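## Task

Pick up the sticky-note pad from the desk and set it inside the storage bin on the low shelf, fully within the bin with nothing sticking out past its rim. At the end the bin must stand upright and rest almost entirely on the shelf, the shelf itself must stand upright, the gripper must have released the pad, and the robot must be neither toppled nor leaning.

## Robot and tools

ROBOT. TidyBot++: a wheeled base (0.54 m long, 0.50 m wide, 0.38 m tall) carrying one seven-joint arm with a two-finger gripper. The shoulder sits 0.12 m ahead of the base centre at 0.68 m height. Links: upper arm 0.42 m, forearm 0.31 m, wrist to hand point 0.31 m. At start the arm is folded, hand pointing down, sticking out up to 0.08 m ahead of the base. A downward-pointing hand reaches at most about 0.94 m high, and only near the base. Cameras: base_camera (pinhole, 644x364) and wrist_camera (fisheye, 644x476, looks along the hand). There is only one arm, so every argument addresses that single arm.

FRAMES. Base frame: origin on the floor beneath the base centre, x ahead, y to the left, z up, metres. hand_pose and hand_target are reported in it; the hand point is midway between the finger pads, its z axis runs out along the fingers and the fingers close along its y axis. Odometry frame is the base frame as it was at scene start; base_odometry (x, y, heading in rad, left positive, -3.142 to 3.142) comes from wheel counts, so slip shows as travel and drift of a few cm accumulates. base_tilt gives forward/right lean in degrees.

TOOL move. Optional keys: base, joints, target, speeds, cameras, blocking. Motions in one call start together.
- base: object with any of translate_m (forward +, -2 to 2 m), strafe_m (left +, -2 to 2 m), rotate_rad (counter-clockwise from above +, -6.3 to 6.3 rad). These are offsets relative to where the base stands when the command begins, along its axes at that moment.
- joints: absolute angles by name: joint_1_rad (whole arm about vertical, any angle, positive is clockwise from above, opposite to heading), joint_2_rad shoulder (-2.249 to 2.249; 0 points up, positive leans forward), joint_3_rad (any angle), joint_4_rad elbow (-2.579 to 2.579; with joint_3 at 3.14, negative bends forward), joint_5_rad (any angle), joint_6_rad wrist (-2.099 to 2.099), joint_7_rad (any angle; hand down, positive turns counter-clockwise from above; at 1.57 fingers open left-right), gripper_pos 0 (open, gap about 85 mm) to 1 (closed). Gap is roughly 85 x (1 - gripper_pos) mm. Free-turning joints go the short way, so send steps under half a turn.
- target: one list of seven numbers [x, y, z, qw, qx, qy, qz], an absolute hand pose in the base frame, metres plus unit quaternion. With target, joints may only contain gripper_pos.
- speeds: caps for this call only: translate_m and strafe_m 0.05 to 0.5 m/s (give a combined drive's speed under one key), rotate_rad 0.1 to 1.57 rad/s.
- cameras: list of base_camera, wrist_camera or all; empty list returns none.
- blocking: true (default) returns once everything rests; false returns in about 0.5 s while motion continues. A later move overrides only the parts it names.
A call without an action just reports state and images. Unknown keys make a call invalid; out-of-range values get it refused, and a refusal or an unrequested stop cancels the remaining calls of that reply.

OTHER TOOLS. wait(seconds 0 to 10, cameras) lets the scene run, ending early when motions settle. stop(cameras) brakes all running motions; braked parts hold and may still press on contacts. zoom_image(camera, region [x0, y0, x1, y1] in pixels, at most 504x504) enlarges part of that camera's latest image. finished_scene(scene = current scene number) ends the scene irreversibly; the goal must hold without the robot.

RESULT LINES. move reports done or the worst status. base_status, joint_status, hand_status: moving, done, off_target (rested short, may still push), contact_stop, time_out (base gives up after 14 s; unreachable target after up to 10 s), not_followed, torque_fault, limit_stop_at_motor_heat. Base done only means the wheels turned enough. joint command not followed / pose unreachable with cause: means a self-collision or reach check withheld the arm; there is no check against hitting the base. ARM HIT means a hard hit. motor_effort gives each motor's load in percent of max, peak of the last action in brackets. on_its_own lists uncommanded behaviour. pictures names the image order. MOTOR HOT warns of heating; OVER-TEMPERATURE FAULT makes the arm sag for 30 to 60 s, after which targets must be resent.

TIPS. After target done the hand is usually within 3 cm; correct by adding (wanted - measured hand_pose) to the last target. To hold still, resend hand_target, not hand_pose. Loads make the arm sag; use the same correction and never command a joint to its own reading while holding something. When a held item lands, hand_pose stops descending while commands keep going down; watch effort. Closed fingertips reach about 20 mm beyond the hand point. Gripper at 1 reading off_target means something is held; done means nothing is.

AVOID. Driving or turning while the arm is snagged above about 0.6 m, sideways pushes on a raised hand, reaching far from folded over nearby furniture, or swinging a stretched arm sideways: all can tip the robot; backing off or retracting the arm rights it. The arm does not avoid obstacles and keeps pressing into desks; driving it into things causes torque faults (10 s arm halt). Do not drop items, release them while moving, slam, squeeze hard on something still resting on a surface, or swing loads fast. Leave the bin and shelf upright. Occasionally a loose object gets nudged by something else.

Each tool is called after "Request:" as a command line: name --argument value for each argument, lists and objects as JSON in quotes; but a table of rows of numbers goes row by row, as --pt "numbers of a row", without its own name.

## Session

Request:
move

Scene clock: 0.00 s.
base_odometry: x=+0.000 y=+0.000 heading=+0.000
base_tilt: forward=+0.0 right=+0.6
base_status: not commanded
joint_positions: joint_1_rad=-0.044 joint_2_rad=-0.387 joint_3_rad=+3.188 joint_4_rad=-2.503 joint_5_rad=+0.005 joint_6_rad=-0.829 joint_7_rad=+1.554 gripper_pos=+0.000
joint_status: not commanded
motor_effort: joint_1_rad=+0 joint_2_rad=-2 joint_3_rad=+0 joint_4_rad=+16 joint_5_rad=-1 joint_6_rad=+2 joint_7_rad=-1
hand_pose: x=+0.2901 y=+0.0017 z=+0.6033 quat_wxyz=(-0.007, +0.995, -0.007, +0.098) (m; base frame)
hand_target: x=+0.2902 y=+0.0017 z=+0.6033 quat_wxyz=(-0.008, +0.995, -0.007, +0.098) (m; base frame)
hand_status: not commanded
pictures: base_camera, wrist_camera

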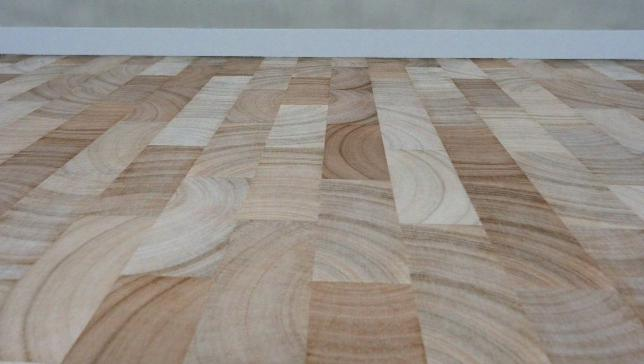

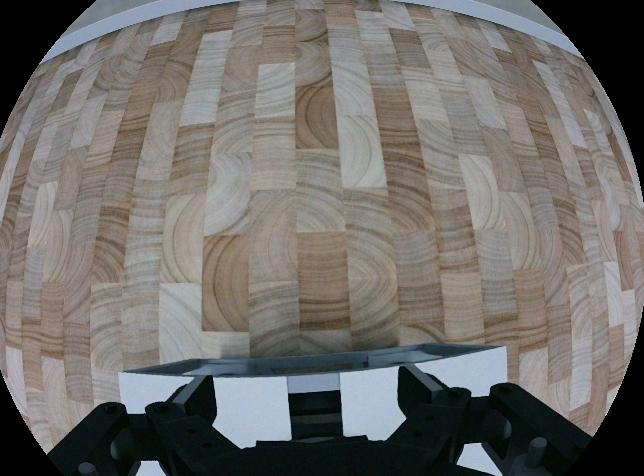

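Request:
move --joints '{"joint_6_rad": 0.3}'

Request:
move --base '{"rotate_rad": 1.4}'

Request:
move --base '{"rotate_rad": 1.4}'

Request:
move --base '{"rotate_rad": 1.4}'

Scene clock: 5.43 s.
move: done
base_odometry: x=+0.000 y=+0.000 heading=+0.000
base_tilt: forward=+0.0 right=+0.6
base_status: not commanded
joint_positions: joint_1_rad=-0.044 joint_2_rad=-0.387 joint_3_rad=+3.188 joint_4_rad=-2.503 joint_5_rad=+0.005 joint_6_rad=+0.249 joint_7_rad=+1.554 gripper_pos=+0.000
joint_status: all done
motor_effort: joint_1_rad=+0(1) joint_2_rad=-6(6) joint_3_rad=+1(2) joint_4_rad=+20(20) joint_5_rad=-1(2) joint_6_rad=+8(9) joint_7_rad=-1(1)
hand_pose: x=+0.5273 y=-0.0001 z=+0.8177 quat_wxyz=(-0.011, +0.804, -0.009, +0.595) (m; base frame)
hand_target: x=+0.5316 y=-0.0003 z=+0.8331 quat_wxyz=(-0.011, +0.788, -0.009, +0.615) (m; base frame)
hand_status: not commanded
pictures: base_camera, wrist_camera

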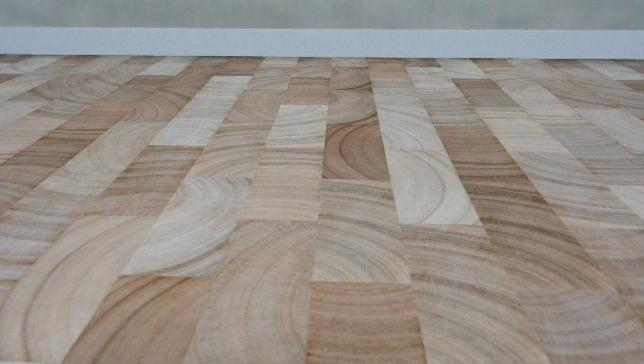

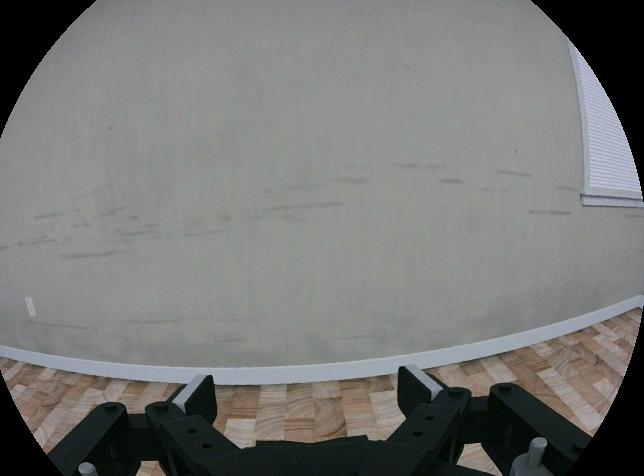

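Scene clock: 7.63 s.
move: done
base_odometry: x=+0.000 y=+0.000 heading=+1.399
base_tilt: forward=+0.0 right=+0.5
base_status: done
joint_positions: joint_1_rad=-0.044 joint_2_rad=-0.387 joint_3_rad=+3.188 joint_4_rad=-2.503 joint_5_rad=+0.005 joint_6_rad=+0.249 joint_7_rad=+1.554 gripper_pos=+0.000
joint_status: not commanded
motor_effort: joint_1_rad=+0(1) joint_2_rad=-6(7) joint_3_rad=+1(2) joint_4_rad=+20(20) joint_5_rad=-1(1) joint_6_rad=+8(8) joint_7_rad=+0(1)
hand_pose: x=+0.5274 y=+0.0000 z=+0.8179 quat_wxyz=(-0.011, +0.804, -0.009, +0.595) (m; base frame)
hand_target: x=+0.5316 y=-0.0003 z=+0.8331 quat_wxyz=(-0.011, +0.788, -0.009, +0.615) (m; base frame)
hand_status: not commanded
pictures: base_camera, wrist_camera

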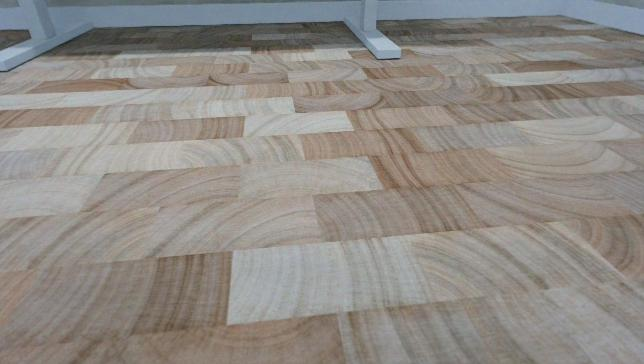

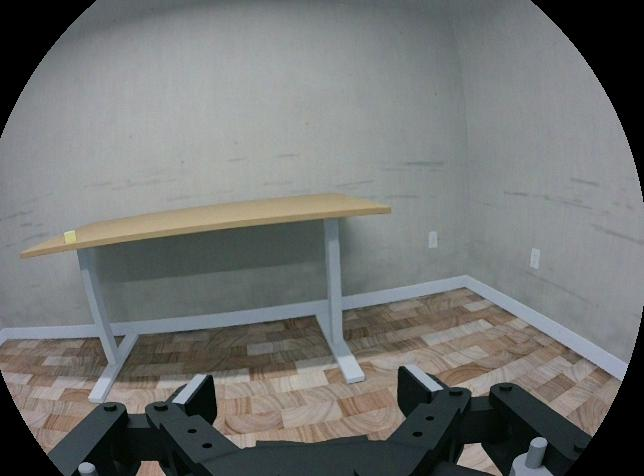

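Scene clock: 9.83 s.
move: done
base_odometry: x=+0.000 y=+0.000 heading=+2.797
base_tilt: forward=+0.0 right=+0.6
base_status: done
joint_positions: joint_1_rad=-0.044 joint_2_rad=-0.387 joint_3_rad=+3.188 joint_4_rad=-2.503 joint_5_rad=+0.005 joint_6_rad=+0.249 joint_7_rad=+1.554 gripper_pos=+0.000
joint_status: not commanded
motor_effort: joint_1_rad=+1(1) joint_2_rad=-6(7) joint_3_rad=+0(2) joint_4_rad=+20(20) joint_5_rad=-1(1) joint_6_rad=+8(8) joint_7_rad=-1(1)
hand_pose: x=+0.5274 y=+0.0000 z=+0.8179 quat_wxyz=(-0.011, +0.804, -0.009, +0.595) (m; base frame)
hand_target: x=+0.5316 y=-0.0003 z=+0.8331 quat_wxyz=(-0.011, +0.788, -0.009, +0.615) (m; base frame)
hand_status: not commanded
pictures: base_camera, wrist_camera

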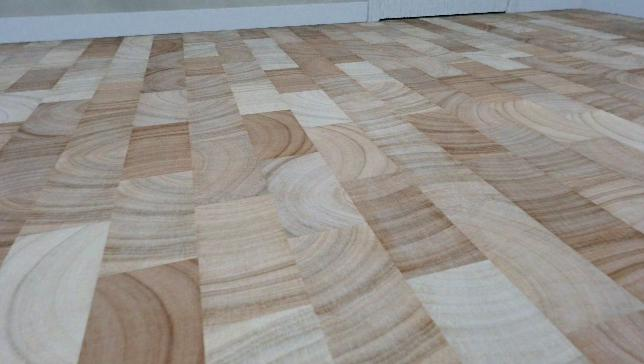

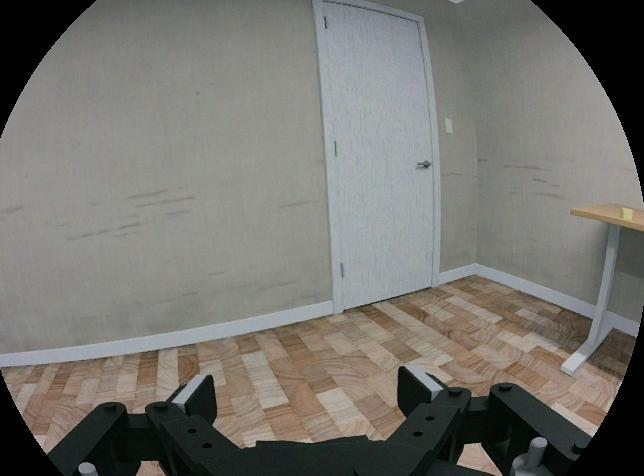

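Scene clock: 12.03 s.
move: done
base_odometry: x=+0.000 y=+0.000 heading=-2.088
base_tilt: forward=+0.0 right=+0.6
base_status: done
joint_positions: joint_1_rad=-0.044 joint_2_rad=-0.387 joint_3_rad=+3.188 joint_4_rad=-2.503 joint_5_rad=+0.005 joint_6_rad=+0.250 joint_7_rad=+1.554 gripper_pos=+0.000
joint_status: not commanded
motor_effort: joint_1_rad=+0(1) joint_2_rad=-6(7) joint_3_rad=+1(2) joint_4_rad=+20(20) joint_5_rad=-1(1) joint_6_rad=+8(8) joint_7_rad=+0(1)
hand_pose: x=+0.5274 y=+0.0001 z=+0.8180 quat_wxyz=(-0.011, +0.803, -0.009, +0.595) (m; base frame)
hand_target: x=+0.5316 y=-0.0003 z=+0.8331 quat_wxyz=(-0.011, +0.788, -0.009, +0.615) (m; base frame)
hand_status: not commanded
pictures: base_camera, wrist_camera

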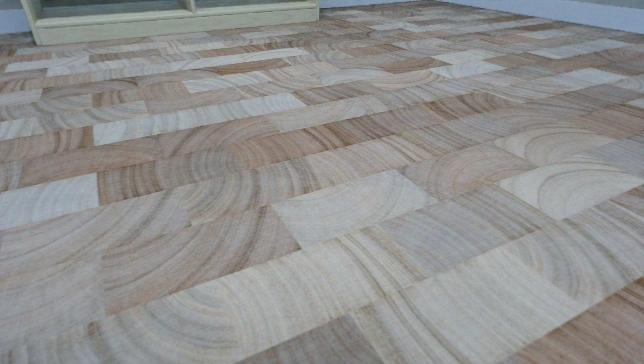

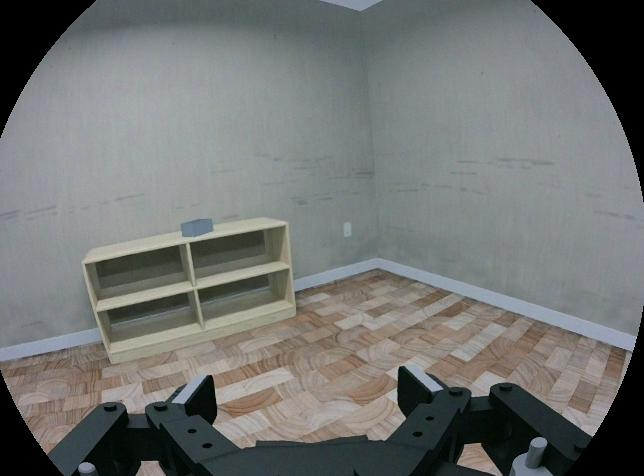

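Request:
move --base '{"rotate_rad": -2.05}'

Request:
move --base '{"translate_m": 0.7}'

Scene clock: 24.10 s.
move: done
base_odometry: x=+0.000 y=+0.000 heading=+2.147
base_tilt: forward=+0.0 right=+0.6
base_status: done
joint_positions: joint_1_rad=-0.044 joint_2_rad=-0.387 joint_3_rad=+3.188 joint_4_rad=-2.503 joint_5_rad=+0.005 joint_6_rad=+0.250 joint_7_rad=+1.554 gripper_pos=+0.000
joint_status: not commanded
motor_effort: joint_1_rad=+0(1) joint_2_rad=-6(7) joint_3_rad=+0(2) joint_4_rad=+19(20) joint_5_rad=-1(1) joint_6_rad=+8(8) joint_7_rad=+0(1)
hand_pose: x=+0.5274 y=+0.0000 z=+0.8180 quat_wxyz=(-0.011, +0.803, -0.009, +0.595) (m; base frame)
hand_target: x=+0.5316 y=-0.0003 z=+0.8331 quat_wxyz=(-0.011, +0.788, -0.009, +0.615) (m; base frame)
hand_status: not commanded
pictures: base_camera, wrist_camera

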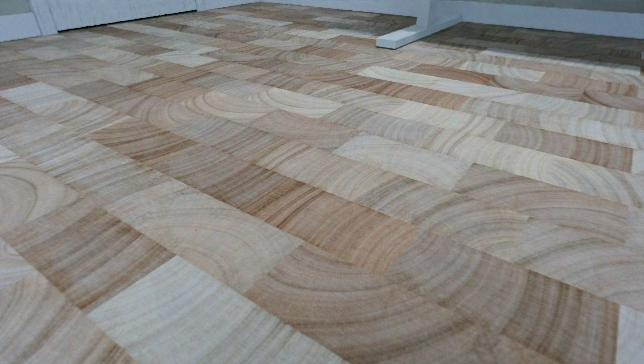

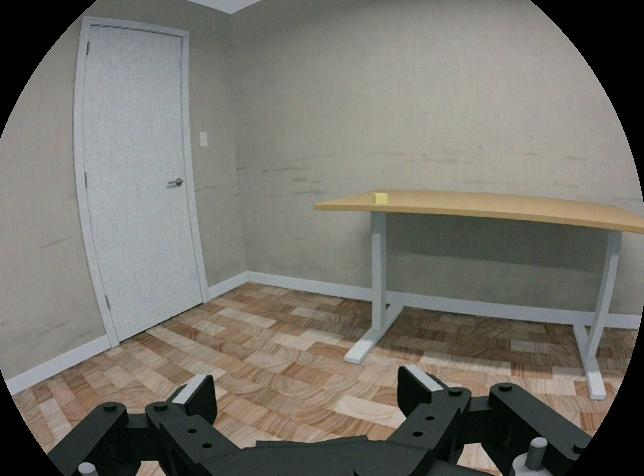

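Scene clock: 26.63 s.
move: done
base_odometry: x=-0.382 y=+0.587 heading=+2.146
base_tilt: forward=+0.0 right=+0.6
base_status: done
joint_positions: joint_1_rad=-0.044 joint_2_rad=-0.388 joint_3_rad=+3.188 joint_4_rad=-2.503 joint_5_rad=+0.005 joint_6_rad=+0.252 joint_7_rad=+1.554 gripper_pos=+0.000
joint_status: not commanded
motor_effort: joint_1_rad=+0(1) joint_2_rad=-5(8) joint_3_rad=+1(2) joint_4_rad=+20(20) joint_5_rad=-1(1) joint_6_rad=+8(9) joint_7_rad=+0(1)
hand_pose: x=+0.5275 y=+0.0000 z=+0.8189 quat_wxyz=(-0.011, +0.803, -0.009, +0.596) (m; base frame)
hand_target: x=+0.5316 y=-0.0003 z=+0.8331 quat_wxyz=(-0.011, +0.788, -0.009, +0.615) (m; base frame)
hand_status: not commanded
pictures: base_camera, wrist_camera

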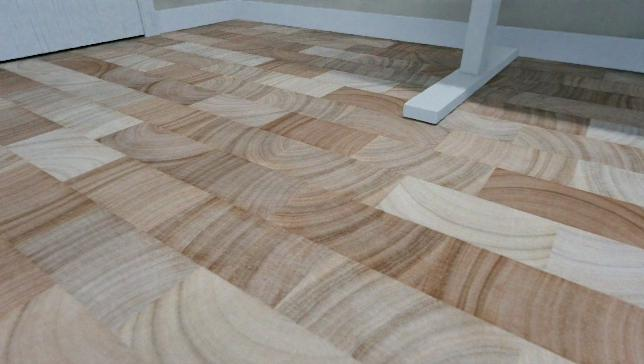

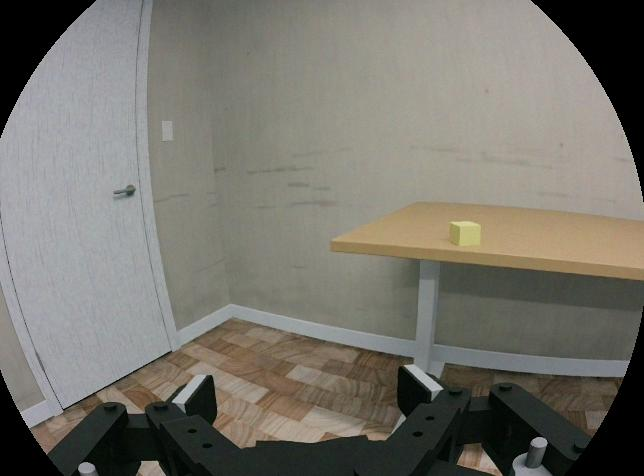

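Request:
move --base '{"rotate_rad": -0.575}' --cameras '[]'

Request:
move --base '{"strafe_m": 0.256, "translate_m": 0.05}'

Scene clock: 35.43 s.
move: done
base_odometry: x=-0.381 y=+0.587 heading=+1.573
base_tilt: forward=+0.0 right=+0.6
base_status: done
joint_positions: joint_1_rad=-0.044 joint_2_rad=-0.388 joint_3_rad=+3.188 joint_4_rad=-2.503 joint_5_rad=+0.005 joint_6_rad=+0.252 joint_7_rad=+1.554 gripper_pos=+0.000
joint_status: not commanded
motor_effort: joint_1_rad=+0(1) joint_2_rad=-6(6) joint_3_rad=+1(2) joint_4_rad=+20(20) joint_5_rad=-1(2) joint_6_rad=+8(8) joint_7_rad=+0(1)
hand_pose: x=+0.5275 y=-0.0001 z=+0.8189 quat_wxyz=(-0.011, +0.803, -0.009, +0.596) (m; base frame)
hand_target: x=+0.5316 y=-0.0003 z=+0.8331 quat_wxyz=(-0.011, +0.788, -0.009, +0.615) (m; base frame)
hand_status: not commanded
pictures: none
No camera images: "cameras" was empty.

Scene clock: 37.23 s.
move: done
base_odometry: x=-0.638 y=+0.637 heading=+1.572
base_tilt: forward=+0.0 right=+0.5
base_status: done
joint_positions: joint_1_rad=-0.044 joint_2_rad=-0.388 joint_3_rad=+3.188 joint_4_rad=-2.503 joint_5_rad=+0.005 joint_6_rad=+0.252 joint_7_rad=+1.554 gripper_pos=+0.000
joint_status: not commanded
motor_effort: joint_1_rad=+0(1) joint_2_rad=-6(7) joint_3_rad=+1(2) joint_4_rad=+19(20) joint_5_rad=-1(2) joint_6_rad=+8(8) joint_7_rad=+0(1)
hand_pose: x=+0.5275 y=+0.0000 z=+0.8189 quat_wxyz=(-0.011, +0.803, -0.009, +0.596) (m; base frame)
hand_target: x=+0.5316 y=-0.0003 z=+0.8331 quat_wxyz=(-0.011, +0.788, -0.009, +0.615) (m; base frame)
hand_status: not commanded
pictures: base_camera, wrist_camera

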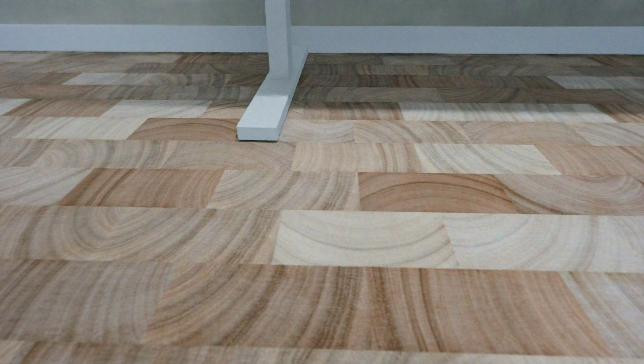

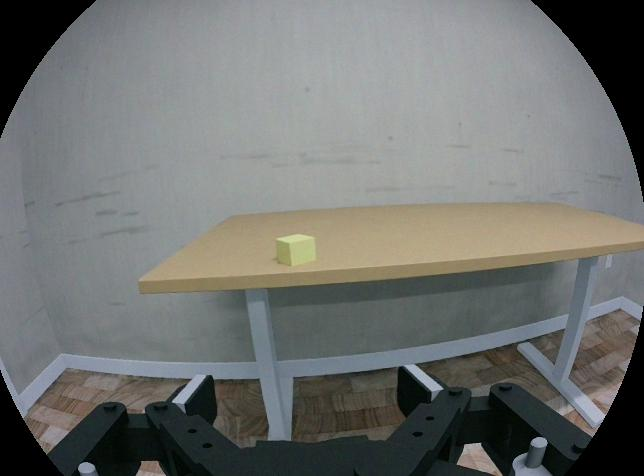

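Request:
zoom_image --camera "wrist_camera" --region '[240, 200, 360, 300]'

Scaled by 4.200.

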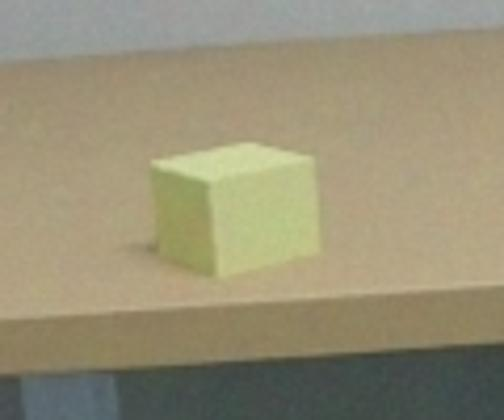

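Request:
move --target '[0.45, 0.0, 0.92, 0, 1, 0, 0]'

Scene clock: 48.20 s.
move: done
base_odometry: x=-0.638 y=+0.637 heading=+1.572
base_tilt: forward=+0.0 right=+0.5
base_status: not commanded
joint_positions: joint_1_rad=-0.044 joint_2_rad=+0.089 joint_3_rad=+3.188 joint_4_rad=-1.055 joint_5_rad=+0.005 joint_6_rad=-1.940 joint_7_rad=+1.554 gripper_pos=+0.000
joint_status: not commanded
motor_effort: joint_1_rad=+0(1) joint_2_rad=-19(19) joint_3_rad=+1(1) joint_4_rad=+16(21) joint_5_rad=-1(1) joint_6_rad=+1(9) joint_7_rad=+0(1)
hand_pose: x=+0.4611 y=+0.0001 z=+0.9200 quat_wxyz=(+0.004, +1.000, -0.010, +0.029) (m; base frame)
hand_target: x=+0.4500 y=+0.0000 z=+0.9200 quat_wxyz=(+0.000, +1.000, +0.000, +0.000) (m; base frame)
hand_status: done (0.011 m and 3.5 deg from the pose sent, 0.127 m and 73.2 deg at the start)
pictures: base_camera, wrist_camera

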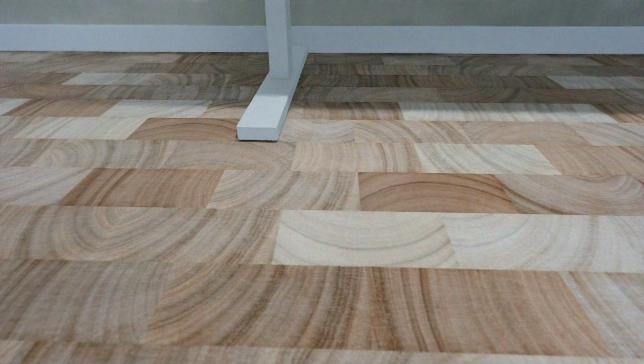

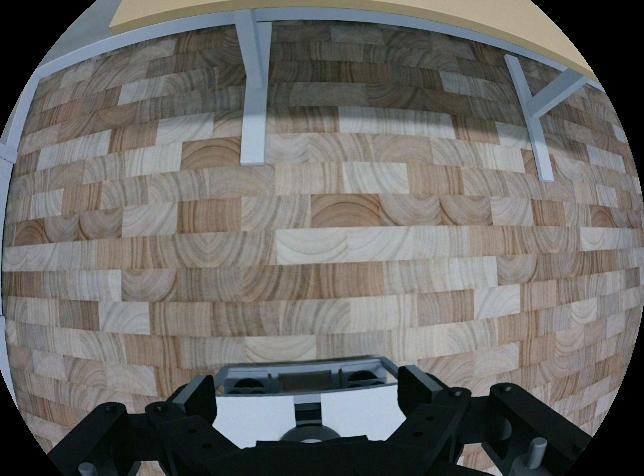

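Request:
move --base '{"translate_m": 0.21}' --cameras '["wrist_camera"]'

Request:
move --target '[0.53, 0.025, 0.90, 0, 0.964, 0.267, 0]' --cameras '["wrist_camera"]'

Scene clock: 52.77 s.
move: done
base_odometry: x=-0.638 y=+0.847 heading=+1.572
base_tilt: forward=+0.0 right=+0.6
base_status: done
joint_positions: joint_1_rad=-0.043 joint_2_rad=+0.110 joint_3_rad=+3.187 joint_4_rad=-1.054 joint_5_rad=+0.005 joint_6_rad=-1.947 joint_7_rad=+1.554 gripper_pos=+0.000
joint_status: not commanded
motor_effort: joint_1_rad=+0(1) joint_2_rad=-20(23) joint_3_rad=+0(1) joint_4_rad=+16(16) joint_5_rad=-1(1) joint_6_rad=+1(2) joint_7_rad=+0(1)
hand_pose: x=+0.4641 y=+0.0000 z=+0.9134 quat_wxyz=(+0.005, +1.000, -0.011, +0.016) (m; base frame)
hand_target: x=+0.4500 y=+0.0000 z=+0.9200 quat_wxyz=(+0.000, +1.000, +0.000, +0.000) (m; base frame)
hand_status: not commanded
pictures: wrist_camera

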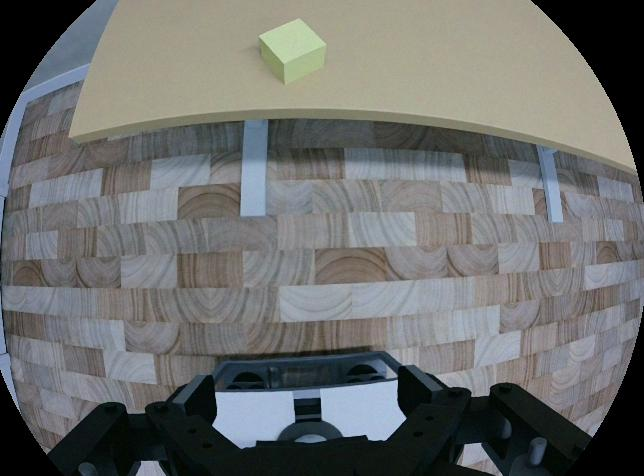

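Scene clock: 54.33 s.
move: done
base_odometry: x=-0.638 y=+0.847 heading=+1.572
base_tilt: forward=+0.0 right=+0.6
base_status: not commanded
joint_positions: joint_1_rad=-0.042 joint_2_rad=+0.303 joint_3_rad=+3.106 joint_4_rad=-0.874 joint_5_rad=+0.005 joint_6_rad=-1.947 joint_7_rad=+1.980 gripper_pos=+0.000
joint_status: not commanded
motor_effort: joint_1_rad=+0(1) joint_2_rad=-26(29) joint_3_rad=+0(1) joint_4_rad=+16(16) joint_5_rad=-1(2) joint_6_rad=+0(1) joint_7_rad=+0(1)
hand_pose: x=+0.5391 y=+0.0297 z=+0.8930 quat_wxyz=(-0.001, +0.971, +0.239, +0.010) (m; base frame)
hand_target: x=+0.5300 y=+0.0250 z=+0.9000 quat_wxyz=(+0.000, +0.964, +0.267, +0.000) (m; base frame)
hand_status: done (0.012 m and 3.4 deg from the pose sent, 0.072 m and 32.2 deg at the start)
pictures: wrist_camera

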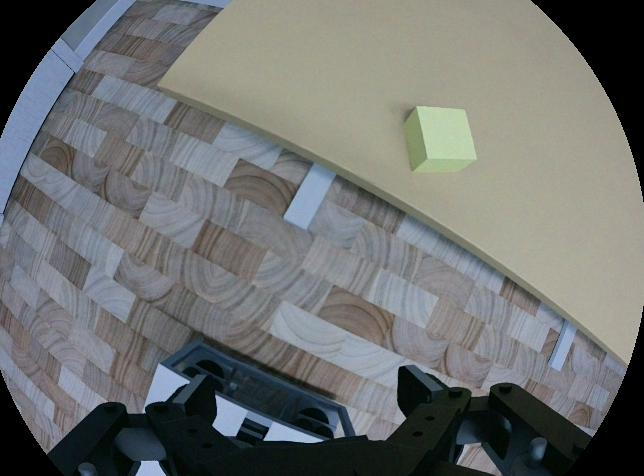

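Request:
move --base '{"translate_m": 0.14}' --target '[0.55, 0.015, 0.91, 0, 0.964, 0.267, 0]' --cameras '["wrist_camera"]'

Scene clock: 63.37 s.
move: done
base_odometry: x=-0.639 y=+0.987 heading=+1.573
base_tilt: forward=+0.0 right=+0.5
base_status: done
joint_positions: joint_1_rad=-0.029 joint_2_rad=+0.381 joint_3_rad=+3.105 joint_4_rad=-0.725 joint_5_rad=+0.005 joint_6_rad=-2.002 joint_7_rad=+2.009 gripper_pos=+0.000
joint_status: not commanded
motor_effort: joint_1_rad=+0(2) joint_2_rad=-29(32) joint_3_rad=+0(1) joint_4_rad=+15(16) joint_5_rad=-1(2) joint_6_rad=+0(1) joint_7_rad=-1(1)
hand_pose: x=+0.5655 y=+0.0251 z=+0.9026 quat_wxyz=(-0.001, +0.969, +0.247, +0.017) (m; base frame)
hand_target: x=+0.5500 y=+0.0150 z=+0.9100 quat_wxyz=(+0.000, +0.964, +0.267, +0.000) (m; base frame)
hand_status: done (0.020 m and 3.1 deg from the pose sent, 0.025 m and 3.4 deg at the start)
pictures: wrist_camera

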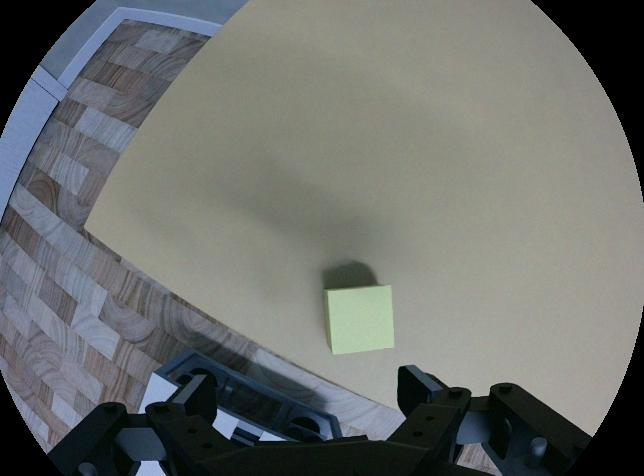

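Request:
move --target '[0.585, 0.0, 0.865, 0, 0.958, 0.287, 0]' --cameras '["wrist_camera"]'

Scene clock: 67.93 s.
move: done
base_odometry: x=-0.639 y=+0.987 heading=+1.573
base_tilt: forward=+0.0 right=+0.6
base_status: not commanded
joint_positions: joint_1_rad=+0.012 joint_2_rad=+0.418 joint_3_rad=+3.103 joint_4_rad=-0.775 joint_5_rad=+0.005 joint_6_rad=-1.965 joint_7_rad=+2.082 gripper_pos=+0.000
joint_status: not commanded
motor_effort: joint_1_rad=+0(1) joint_2_rad=-30(33) joint_3_rad=+0(1) joint_4_rad=+15(16) joint_5_rad=-1(2) joint_6_rad=+0(1) joint_7_rad=-1(1)
hand_pose: x=+0.5765 y=+0.0077 z=+0.8716 quat_wxyz=(-0.007, +0.965, +0.263, -0.006) (m; base frame)
hand_target: x=+0.5850 y=+0.0000 z=+0.8650 quat_wxyz=(+0.000, +0.958, +0.287, +0.000) (m; base frame)
hand_status: done (0.013 m and 3.0 deg from the pose sent, 0.049 m and 5.2 deg at the start)
pictures: wrist_camera

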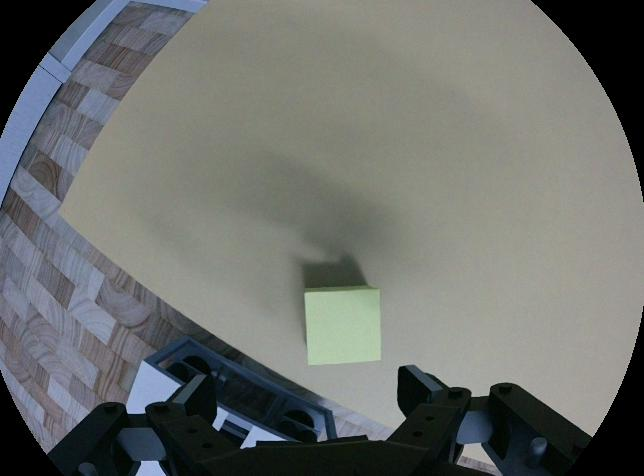

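Request:
move --target '[0.612, -0.007, 0.82, 0, 0.96, 0.28, 0]' --cameras '["wrist_camera"]'

Scene clock: 71.90 s.
move: done
base_odometry: x=-0.639 y=+0.987 heading=+1.573
base_tilt: forward=+0.0 right=+0.6
base_status: not commanded
joint_positions: joint_1_rad=+0.024 joint_2_rad=+0.462 joint_3_rad=+3.103 joint_4_rad=-0.857 joint_5_rad=+0.005 joint_6_rad=-1.861 joint_7_rad=+2.082 gripper_pos=+0.000
joint_status: not commanded
motor_effort: joint_1_rad=+0(1) joint_2_rad=-32(35) joint_3_rad=+0(1) joint_4_rad=+16(17) joint_5_rad=-1(2) joint_6_rad=+0(1) joint_7_rad=+0(1)
hand_pose: x=+0.5985 y=+0.0026 z=+0.8263 quat_wxyz=(-0.011, +0.966, +0.258, -0.017) (m; base frame)
hand_target: x=+0.6120 y=-0.0070 z=+0.8200 quat_wxyz=(+0.000, +0.960, +0.280, +0.000) (m; base frame)
hand_status: done (0.018 m and 3.5 deg from the pose sent, 0.064 m and 2.3 deg at the start)
pictures: wrist_camera

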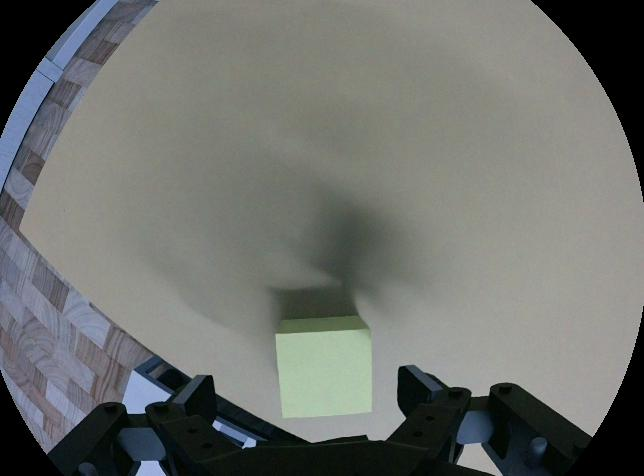

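Request:
move --target '[0.625, -0.014, 0.79, 0, 0.958, 0.287, 0.01]' --cameras '["wrist_camera"]'

Scene clock: 78.80 s.
move: done
base_odometry: x=-0.639 y=+0.987 heading=+1.573
base_tilt: forward=+0.0 right=+0.6
base_status: not commanded
joint_positions: joint_1_rad=+0.046 joint_2_rad=+0.466 joint_3_rad=+3.099 joint_4_rad=-0.947 joint_5_rad=+0.005 joint_6_rad=-1.751 joint_7_rad=+2.109 gripper_pos=+0.000
joint_status: not commanded
motor_effort: joint_1_rad=+0(1) joint_2_rad=-33(35) joint_3_rad=+0(1) joint_4_rad=+16(17) joint_5_rad=-1(2) joint_6_rad=+0(0) joint_7_rad=+0(1)
hand_pose: x=+0.6112 y=-0.0062 z=+0.7964 quat_wxyz=(-0.010, +0.965, +0.262, -0.008) (m; base frame)
hand_target: x=+0.6250 y=-0.0140 z=+0.7900 quat_wxyz=(+0.000, +0.958, +0.287, +0.010) (m; base frame)
hand_status: done (0.017 m and 3.8 deg from the pose sent, 0.048 m and 4.8 deg at the start)
pictures: wrist_camera

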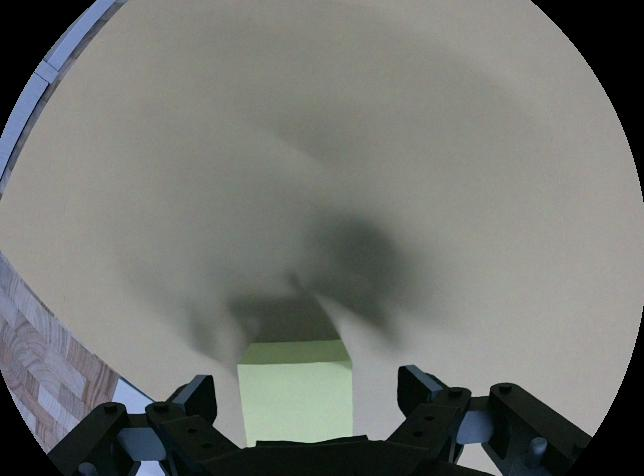

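Request:
move --target '[0.622, -0.009, 0.770, 0, 0.958, 0.287, 0.01]' --cameras '["wrist_camera"]'

Scene clock: 81.57 s.
move: done
base_odometry: x=-0.639 y=+0.987 heading=+1.573
base_tilt: forward=+0.0 right=+0.5
base_status: not commanded
joint_positions: joint_1_rad=+0.046 joint_2_rad=+0.465 joint_3_rad=+3.095 joint_4_rad=-1.034 joint_5_rad=+0.005 joint_6_rad=-1.678 joint_7_rad=+2.109 gripper_pos=+0.000
joint_status: not commanded
motor_effort: joint_1_rad=+0(0) joint_2_rad=-33(35) joint_3_rad=+0(1) joint_4_rad=+17(17) joint_5_rad=-1(2) joint_6_rad=+0(0) joint_7_rad=+0(1)
hand_pose: x=+0.6098 y=-0.0042 z=+0.7698 quat_wxyz=(-0.012, +0.964, +0.264, -0.015) (m; base frame)
hand_target: x=+0.6220 y=-0.0090 z=+0.7700 quat_wxyz=(+0.000, +0.958, +0.287, +0.010) (m; base frame)
hand_status: done (0.013 m and 4.2 deg from the pose sent, 0.029 m and 3.8 deg at the start)
pictures: wrist_camera

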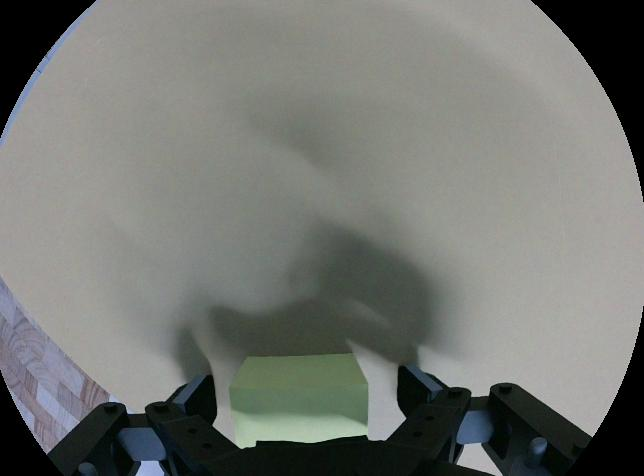

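Request:
move --joints '{"gripper_pos": 0.6}' --cameras '["wrist_camera"]'

Request:
move --target '[0.600, 0.0, 0.90, 0, 0.958, 0.287, 0.01]' --cameras '["wrist_camera"]'

Scene clock: 84.97 s.
move: off_target
base_odometry: x=-0.639 y=+0.987 heading=+1.573
base_tilt: forward=+0.0 right=+0.6
base_status: not commanded
joint_positions: joint_1_rad=+0.048 joint_2_rad=+0.446 joint_3_rad=+3.094 joint_4_rad=-1.034 joint_5_rad=+0.005 joint_6_rad=-1.668 joint_7_rad=+2.109 gripper_pos=+0.493
joint_status: gripper_pos off_target (ended at +0.493, target +0.600)
motor_effort: joint_1_rad=+0(2) joint_2_rad=-29(33) joint_3_rad=+0(2) joint_4_rad=+15(16) joint_5_rad=-2(4) joint_6_rad=+0(1) joint_7_rad=+0(1)
hand_pose: x=+0.6108 y=-0.0052 z=+0.7792 quat_wxyz=(-0.008, +0.965, +0.263, -0.001) (m; base frame)
hand_target: x=+0.6220 y=-0.0090 z=+0.7700 quat_wxyz=(+0.000, +0.958, +0.287, +0.010) (m; base frame)
hand_status: not commanded
pictures: wrist_camera

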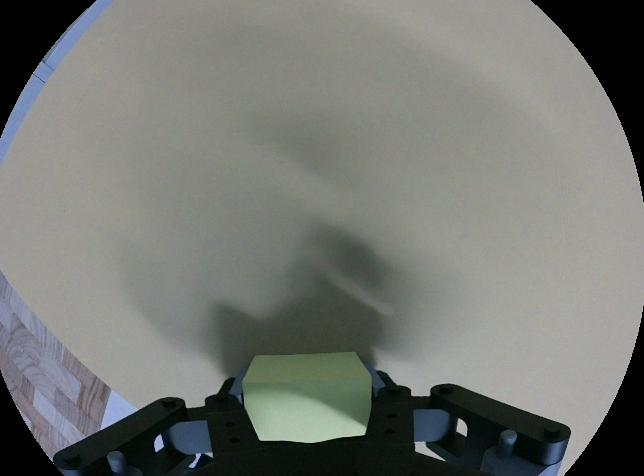

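Scene clock: 86.97 s.
move: done
base_odometry: x=-0.639 y=+0.987 heading=+1.573
base_tilt: forward=+0.0 right=+0.6
base_status: not commanded
joint_positions: joint_1_rad=+0.039 joint_2_rad=+0.501 joint_3_rad=+3.095 joint_4_rad=-0.539 joint_5_rad=+0.005 joint_6_rad=-2.034 joint_7_rad=+2.109 gripper_pos=+0.493
joint_status: not commanded
motor_effort: joint_1_rad=+0(1) joint_2_rad=-33(36) joint_3_rad=+0(1) joint_4_rad=+15(18) joint_5_rad=-1(2) joint_6_rad=+1(1) joint_7_rad=+0(1)
hand_pose: x=+0.6127 y=-0.0039 z=+0.9000 quat_wxyz=(+0.000, +0.963, +0.265, +0.035) (m; base frame)
hand_target: x=+0.6000 y=+0.0000 z=+0.9000 quat_wxyz=(+0.000, +0.958, +0.287, +0.010) (m; base frame)
hand_status: done (0.013 m and 3.9 deg from the pose sent, 0.121 m and 3.3 deg at the start)
pictures: wrist_camera

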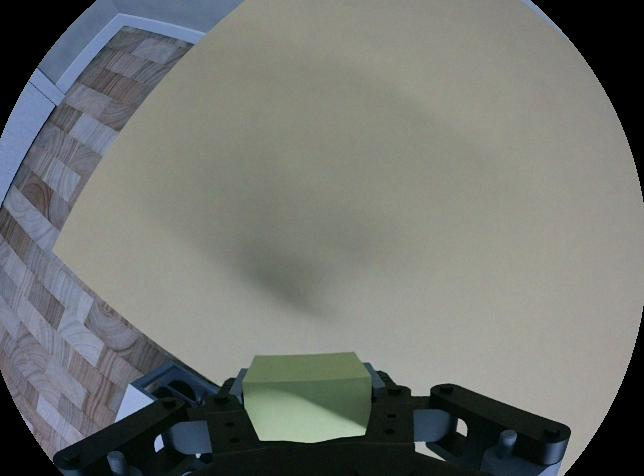

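Request:
move --base '{"translate_m": -0.35}' --cameras '[]'

Request:
move --base '{"translate_m": -1.25, "strafe_m": -0.17}' --target '[0.43, 0.0, 0.92, 0, 1, 0, 0]' --cameras '[]'

Request:
move --base '{"rotate_rad": 3.14}'

Scene clock: 96.87 s.
move: done
base_odometry: x=-0.638 y=+0.637 heading=+1.572
base_tilt: forward=+0.0 right=+0.5
base_status: done
joint_positions: joint_1_rad=+0.033 joint_2_rad=+0.513 joint_3_rad=+3.096 joint_4_rad=-0.536 joint_5_rad=+0.005 joint_6_rad=-2.044 joint_7_rad=+2.109 gripper_pos=+0.493
joint_status: not commanded
motor_effort: joint_1_rad=+0(4) joint_2_rad=-33(37) joint_3_rad=+0(2) joint_4_rad=+15(16) joint_5_rad=-1(3) joint_6_rad=+1(2) joint_7_rad=+0(1)
hand_pose: x=+0.6126 y=-0.0013 z=+0.8945 quat_wxyz=(-0.002, +0.963, +0.268, +0.026) (m; base frame)
hand_target: x=+0.6000 y=+0.0000 z=+0.9000 quat_wxyz=(+0.000, +0.958, +0.287, +0.010) (m; base frame)
hand_status: not commanded
pictures: none
No camera images: "cameras" was empty.

Scene clock: 100.73 s.
move: done
base_odometry: x=-0.466 y=-0.613 heading=+1.572
base_tilt: forward=+0.0 right=+0.5
base_status: done
joint_positions: joint_1_rad=-0.002 joint_2_rad=+0.063 joint_3_rad=+3.156 joint_4_rad=-1.070 joint_5_rad=+0.005 joint_6_rad=-2.044 joint_7_rad=+1.636 gripper_pos=+0.493
joint_status: not commanded
motor_effort: joint_1_rad=+0(1) joint_2_rad=-18(38) joint_3_rad=+0(1) joint_4_rad=+15(16) joint_5_rad=-1(2) joint_6_rad=+0(1) joint_7_rad=-1(1)
hand_pose: x=+0.4194 y=-0.0036 z=+0.9240 quat_wxyz=(+0.002, +1.000, +0.025, -0.018) (m; base frame)
hand_target: x=+0.4300 y=+0.0000 z=+0.9199 quat_wxyz=(+0.000, +1.000, +0.000, +0.000) (m; base frame)
hand_status: done (0.012 m and 3.5 deg from the pose sent, 0.184 m and 31.2 deg at the start)
pictures: none
No camera images: "cameras" was empty.

Scene clock: 104.03 s.
move: done
base_odometry: x=-0.466 y=-0.613 heading=-1.572
base_tilt: forward=+0.0 right=+0.5
base_status: done
joint_positions: joint_1_rad=-0.011 joint_2_rad=+0.063 joint_3_rad=+3.163 joint_4_rad=-1.070 joint_5_rad=+0.005 joint_6_rad=-2.044 joint_7_rad=+1.636 gripper_pos=+0.493
joint_status: not commanded
motor_effort: joint_1_rad=+0(2) joint_2_rad=-18(21) joint_3_rad=+0(2) joint_4_rad=+15(16) joint_5_rad=-1(2) joint_6_rad=+0(1) joint_7_rad=+0(1)
hand_pose: x=+0.4195 y=-0.0030 z=+0.9239 quat_wxyz=(+0.002, +1.000, +0.026, -0.018) (m; base frame)
hand_target: x=+0.4300 y=+0.0000 z=+0.9199 quat_wxyz=(+0.000, +1.000, +0.000, +0.000) (m; base frame)
hand_status: not commanded
pictures: base_camera, wrist_camera

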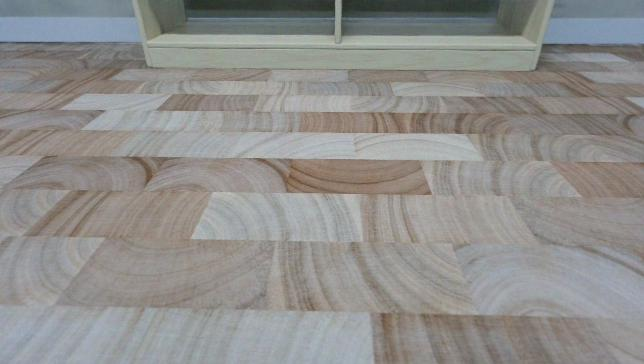

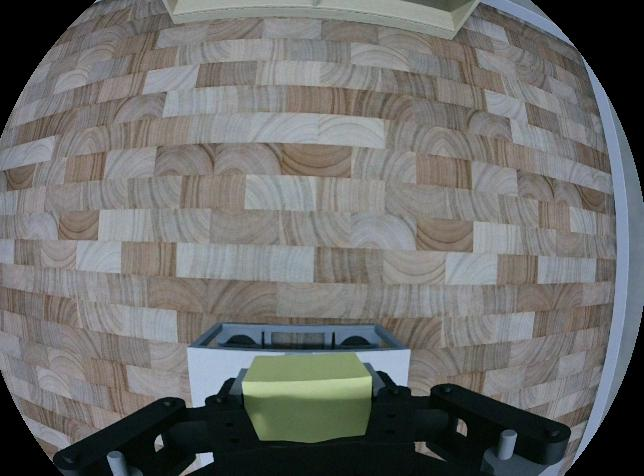

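Request:
move --base '{"translate_m": 0.55}'

Scene clock: 108.07 s.
move: done
base_odometry: x=-0.467 y=-1.163 heading=-1.571
base_tilt: forward=+0.0 right=+0.5
base_status: done
joint_positions: joint_1_rad=-0.011 joint_2_rad=+0.065 joint_3_rad=+3.163 joint_4_rad=-1.071 joint_5_rad=+0.005 joint_6_rad=-2.043 joint_7_rad=+1.636 gripper_pos=+0.493
joint_status: not commanded
motor_effort: joint_1_rad=+0(1) joint_2_rad=-17(20) joint_3_rad=+0(2) joint_4_rad=+15(16) joint_5_rad=-1(2) joint_6_rad=+0(1) joint_7_rad=-1(1)
hand_pose: x=+0.4200 y=-0.0030 z=+0.9230 quat_wxyz=(+0.002, +0.999, +0.026, -0.019) (m; base frame)
hand_target: x=+0.4300 y=+0.0000 z=+0.9199 quat_wxyz=(+0.000, +1.000, +0.000, +0.000) (m; base frame)
hand_status: not commanded
pictures: base_camera, wrist_camera

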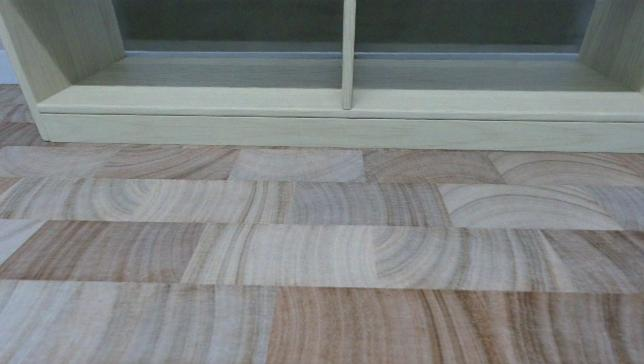

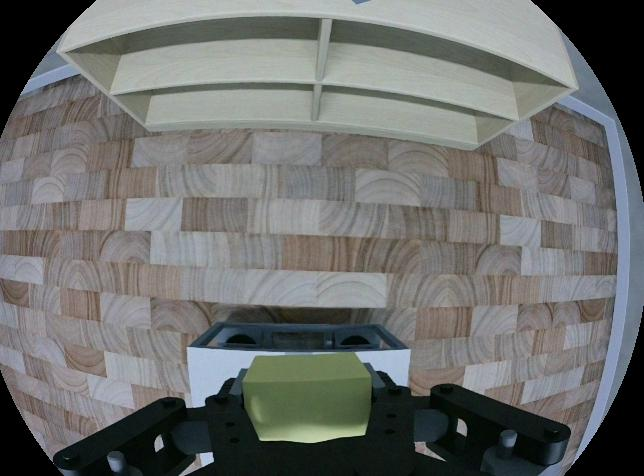

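Request:
move --base '{"translate_m": 0.27, "strafe_m": -0.06}' --target '[0.48, 0.0, 0.93, 0, 1, 0, 0]'

Scene clock: 114.43 s.
move: done
base_odometry: x=-0.527 y=-1.433 heading=-1.570
base_tilt: forward=+0.0 right=+0.6
base_status: done
joint_positions: joint_1_rad=-0.011 joint_2_rad=+0.206 joint_3_rad=+3.166 joint_4_rad=-0.908 joint_5_rad=+0.005 joint_6_rad=-2.043 joint_7_rad=+1.636 gripper_pos=+0.493
joint_status: not commanded
motor_effort: joint_1_rad=+0(1) joint_2_rad=-23(27) joint_3_rad=+1(1) joint_4_rad=+15(16) joint_5_rad=-1(2) joint_6_rad=+0(1) joint_7_rad=-1(1)
hand_pose: x=+0.4826 y=-0.0037 z=+0.9209 quat_wxyz=(+0.005, +1.000, +0.025, -0.008) (m; base frame)
hand_target: x=+0.4800 y=+0.0000 z=+0.9300 quat_wxyz=(+0.000, +1.000, +0.000, +0.000) (m; base frame)
hand_status: done (0.010 m and 3.0 deg from the pose sent, 0.060 m and 3.7 deg at the start)
pictures: base_camera, wrist_camera

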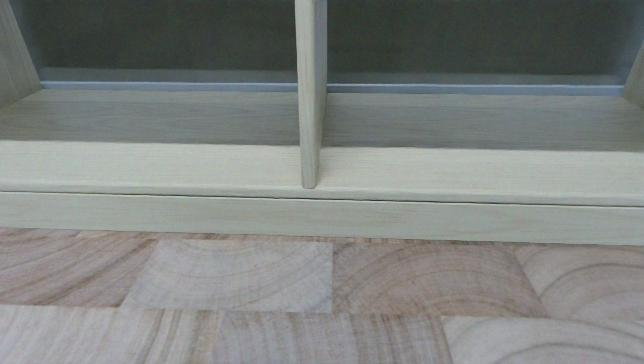

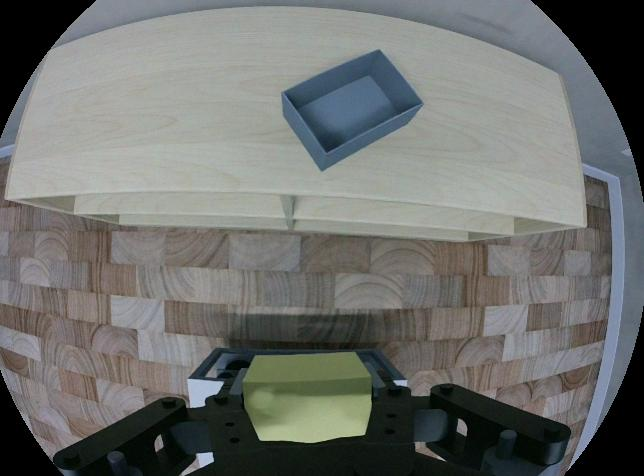

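Request:
move --base '{"translate_m": 0.14, "strafe_m": -0.04}' --target '[0.53, 0.0, 0.88, 0, 0.967, 0.255, 0]' --cameras '["wrist_camera"]'

Scene clock: 124.60 s.
move: done
base_odometry: x=-0.567 y=-1.574 heading=-1.569
base_tilt: forward=+0.0 right=+0.6
base_status: done
joint_positions: joint_1_rad=+0.008 joint_2_rad=+0.289 joint_3_rad=+3.117 joint_4_rad=-0.940 joint_5_rad=+0.005 joint_6_rad=-1.960 joint_7_rad=+2.031 gripper_pos=+0.493
joint_status: not commanded
motor_effort: joint_1_rad=+0(2) joint_2_rad=-26(31) joint_3_rad=+0(2) joint_4_rad=+16(17) joint_5_rad=-1(2) joint_6_rad=+0(1) joint_7_rad=+0(1)
hand_pose: x=+0.5201 y=+0.0049 z=+0.8796 quat_wxyz=(-0.006, +0.972, +0.235, -0.023) (m; base frame)
hand_target: x=+0.5300 y=+0.0000 z=+0.8800 quat_wxyz=(+0.000, +0.967, +0.255, +0.000) (m; base frame)
hand_status: done (0.011 m and 3.6 deg from the pose sent, 0.063 m and 26.7 deg at the start)
pictures: wrist_camera

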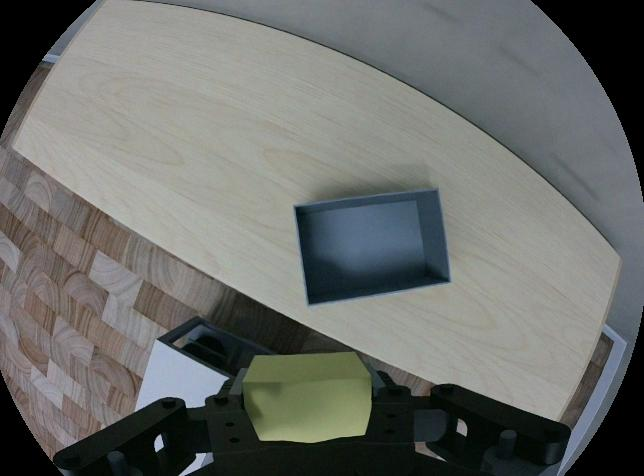

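Request:
move --target '[0.622, -0.027, 0.80, 0, 0.949, 0.3146, 0.012]' --cameras '["wrist_camera"]'

Scene clock: 130.87 s.
move: done
base_odometry: x=-0.567 y=-1.574 heading=-1.569
base_tilt: forward=+0.0 right=+0.6
base_status: not commanded
joint_positions: joint_1_rad=+0.078 joint_2_rad=+0.474 joint_3_rad=+3.092 joint_4_rad=-0.940 joint_5_rad=+0.005 joint_6_rad=-1.775 joint_7_rad=+2.191 gripper_pos=+0.493
joint_status: not commanded
motor_effort: joint_1_rad=+0(1) joint_2_rad=-34(38) joint_3_rad=+0(1) joint_4_rad=+17(18) joint_5_rad=-1(2) joint_6_rad=+0(1) joint_7_rad=-1(1)
hand_pose: x=+0.6058 y=-0.0191 z=+0.7948 quat_wxyz=(-0.016, +0.957, +0.289, -0.019) (m; base frame)
hand_target: x=+0.6220 y=-0.0270 z=+0.8000 quat_wxyz=(+0.000, +0.949, +0.315, +0.012) (m; base frame)
hand_status: done (0.019 m and 5.1 deg from the pose sent, 0.133 m and 10.3 deg at the start)
pictures: wrist_camera

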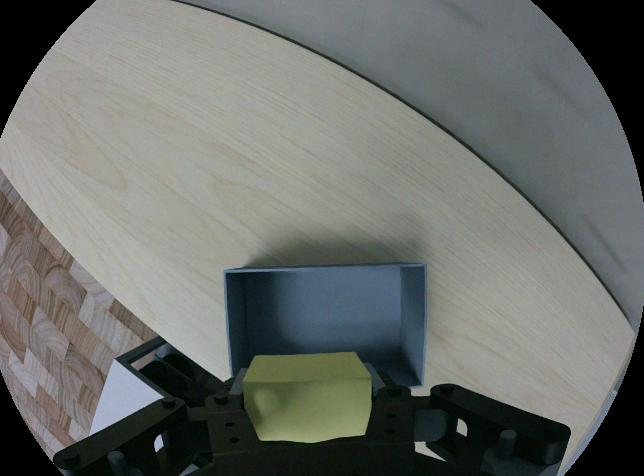

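Request:
move --target '[0.630, -0.035, 0.71, 0, 0.949, 0.3146, 0.022]' --cameras '["wrist_camera"]'

Scene clock: 136.97 s.
move: done
base_odometry: x=-0.567 y=-1.574 heading=-1.569
base_tilt: forward=+0.0 right=+0.6
base_status: not commanded
joint_positions: joint_1_rad=+0.110 joint_2_rad=+0.474 joint_3_rad=+3.075 joint_4_rad=-1.208 joint_5_rad=+0.005 joint_6_rad=-1.471 joint_7_rad=+2.206 gripper_pos=+0.493
joint_status: not commanded
motor_effort: joint_1_rad=+0(1) joint_2_rad=-34(35) joint_3_rad=-1(1) joint_4_rad=+17(18) joint_5_rad=-1(2) joint_6_rad=+0(0) joint_7_rad=+0(1)
hand_pose: x=+0.6185 y=-0.0269 z=+0.7107 quat_wxyz=(-0.013, +0.957, +0.288, -0.001) (m; base frame)
hand_target: x=+0.6300 y=-0.0350 z=+0.7100 quat_wxyz=(+0.000, +0.949, +0.315, +0.022) (m; base frame)
hand_status: done (0.014 m and 4.4 deg from the pose sent, 0.090 m and 5.9 deg at the start)
pictures: wrist_camera

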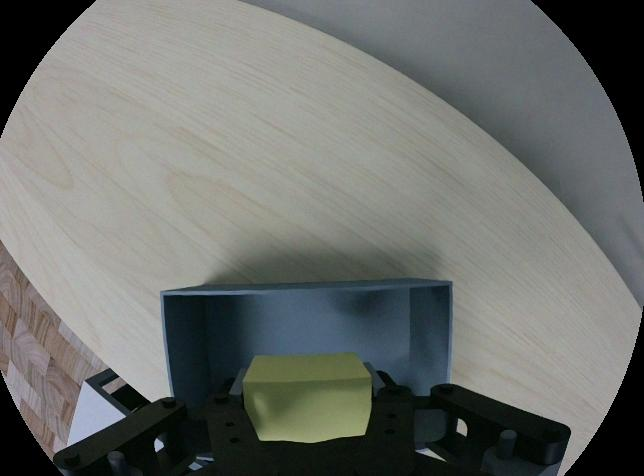

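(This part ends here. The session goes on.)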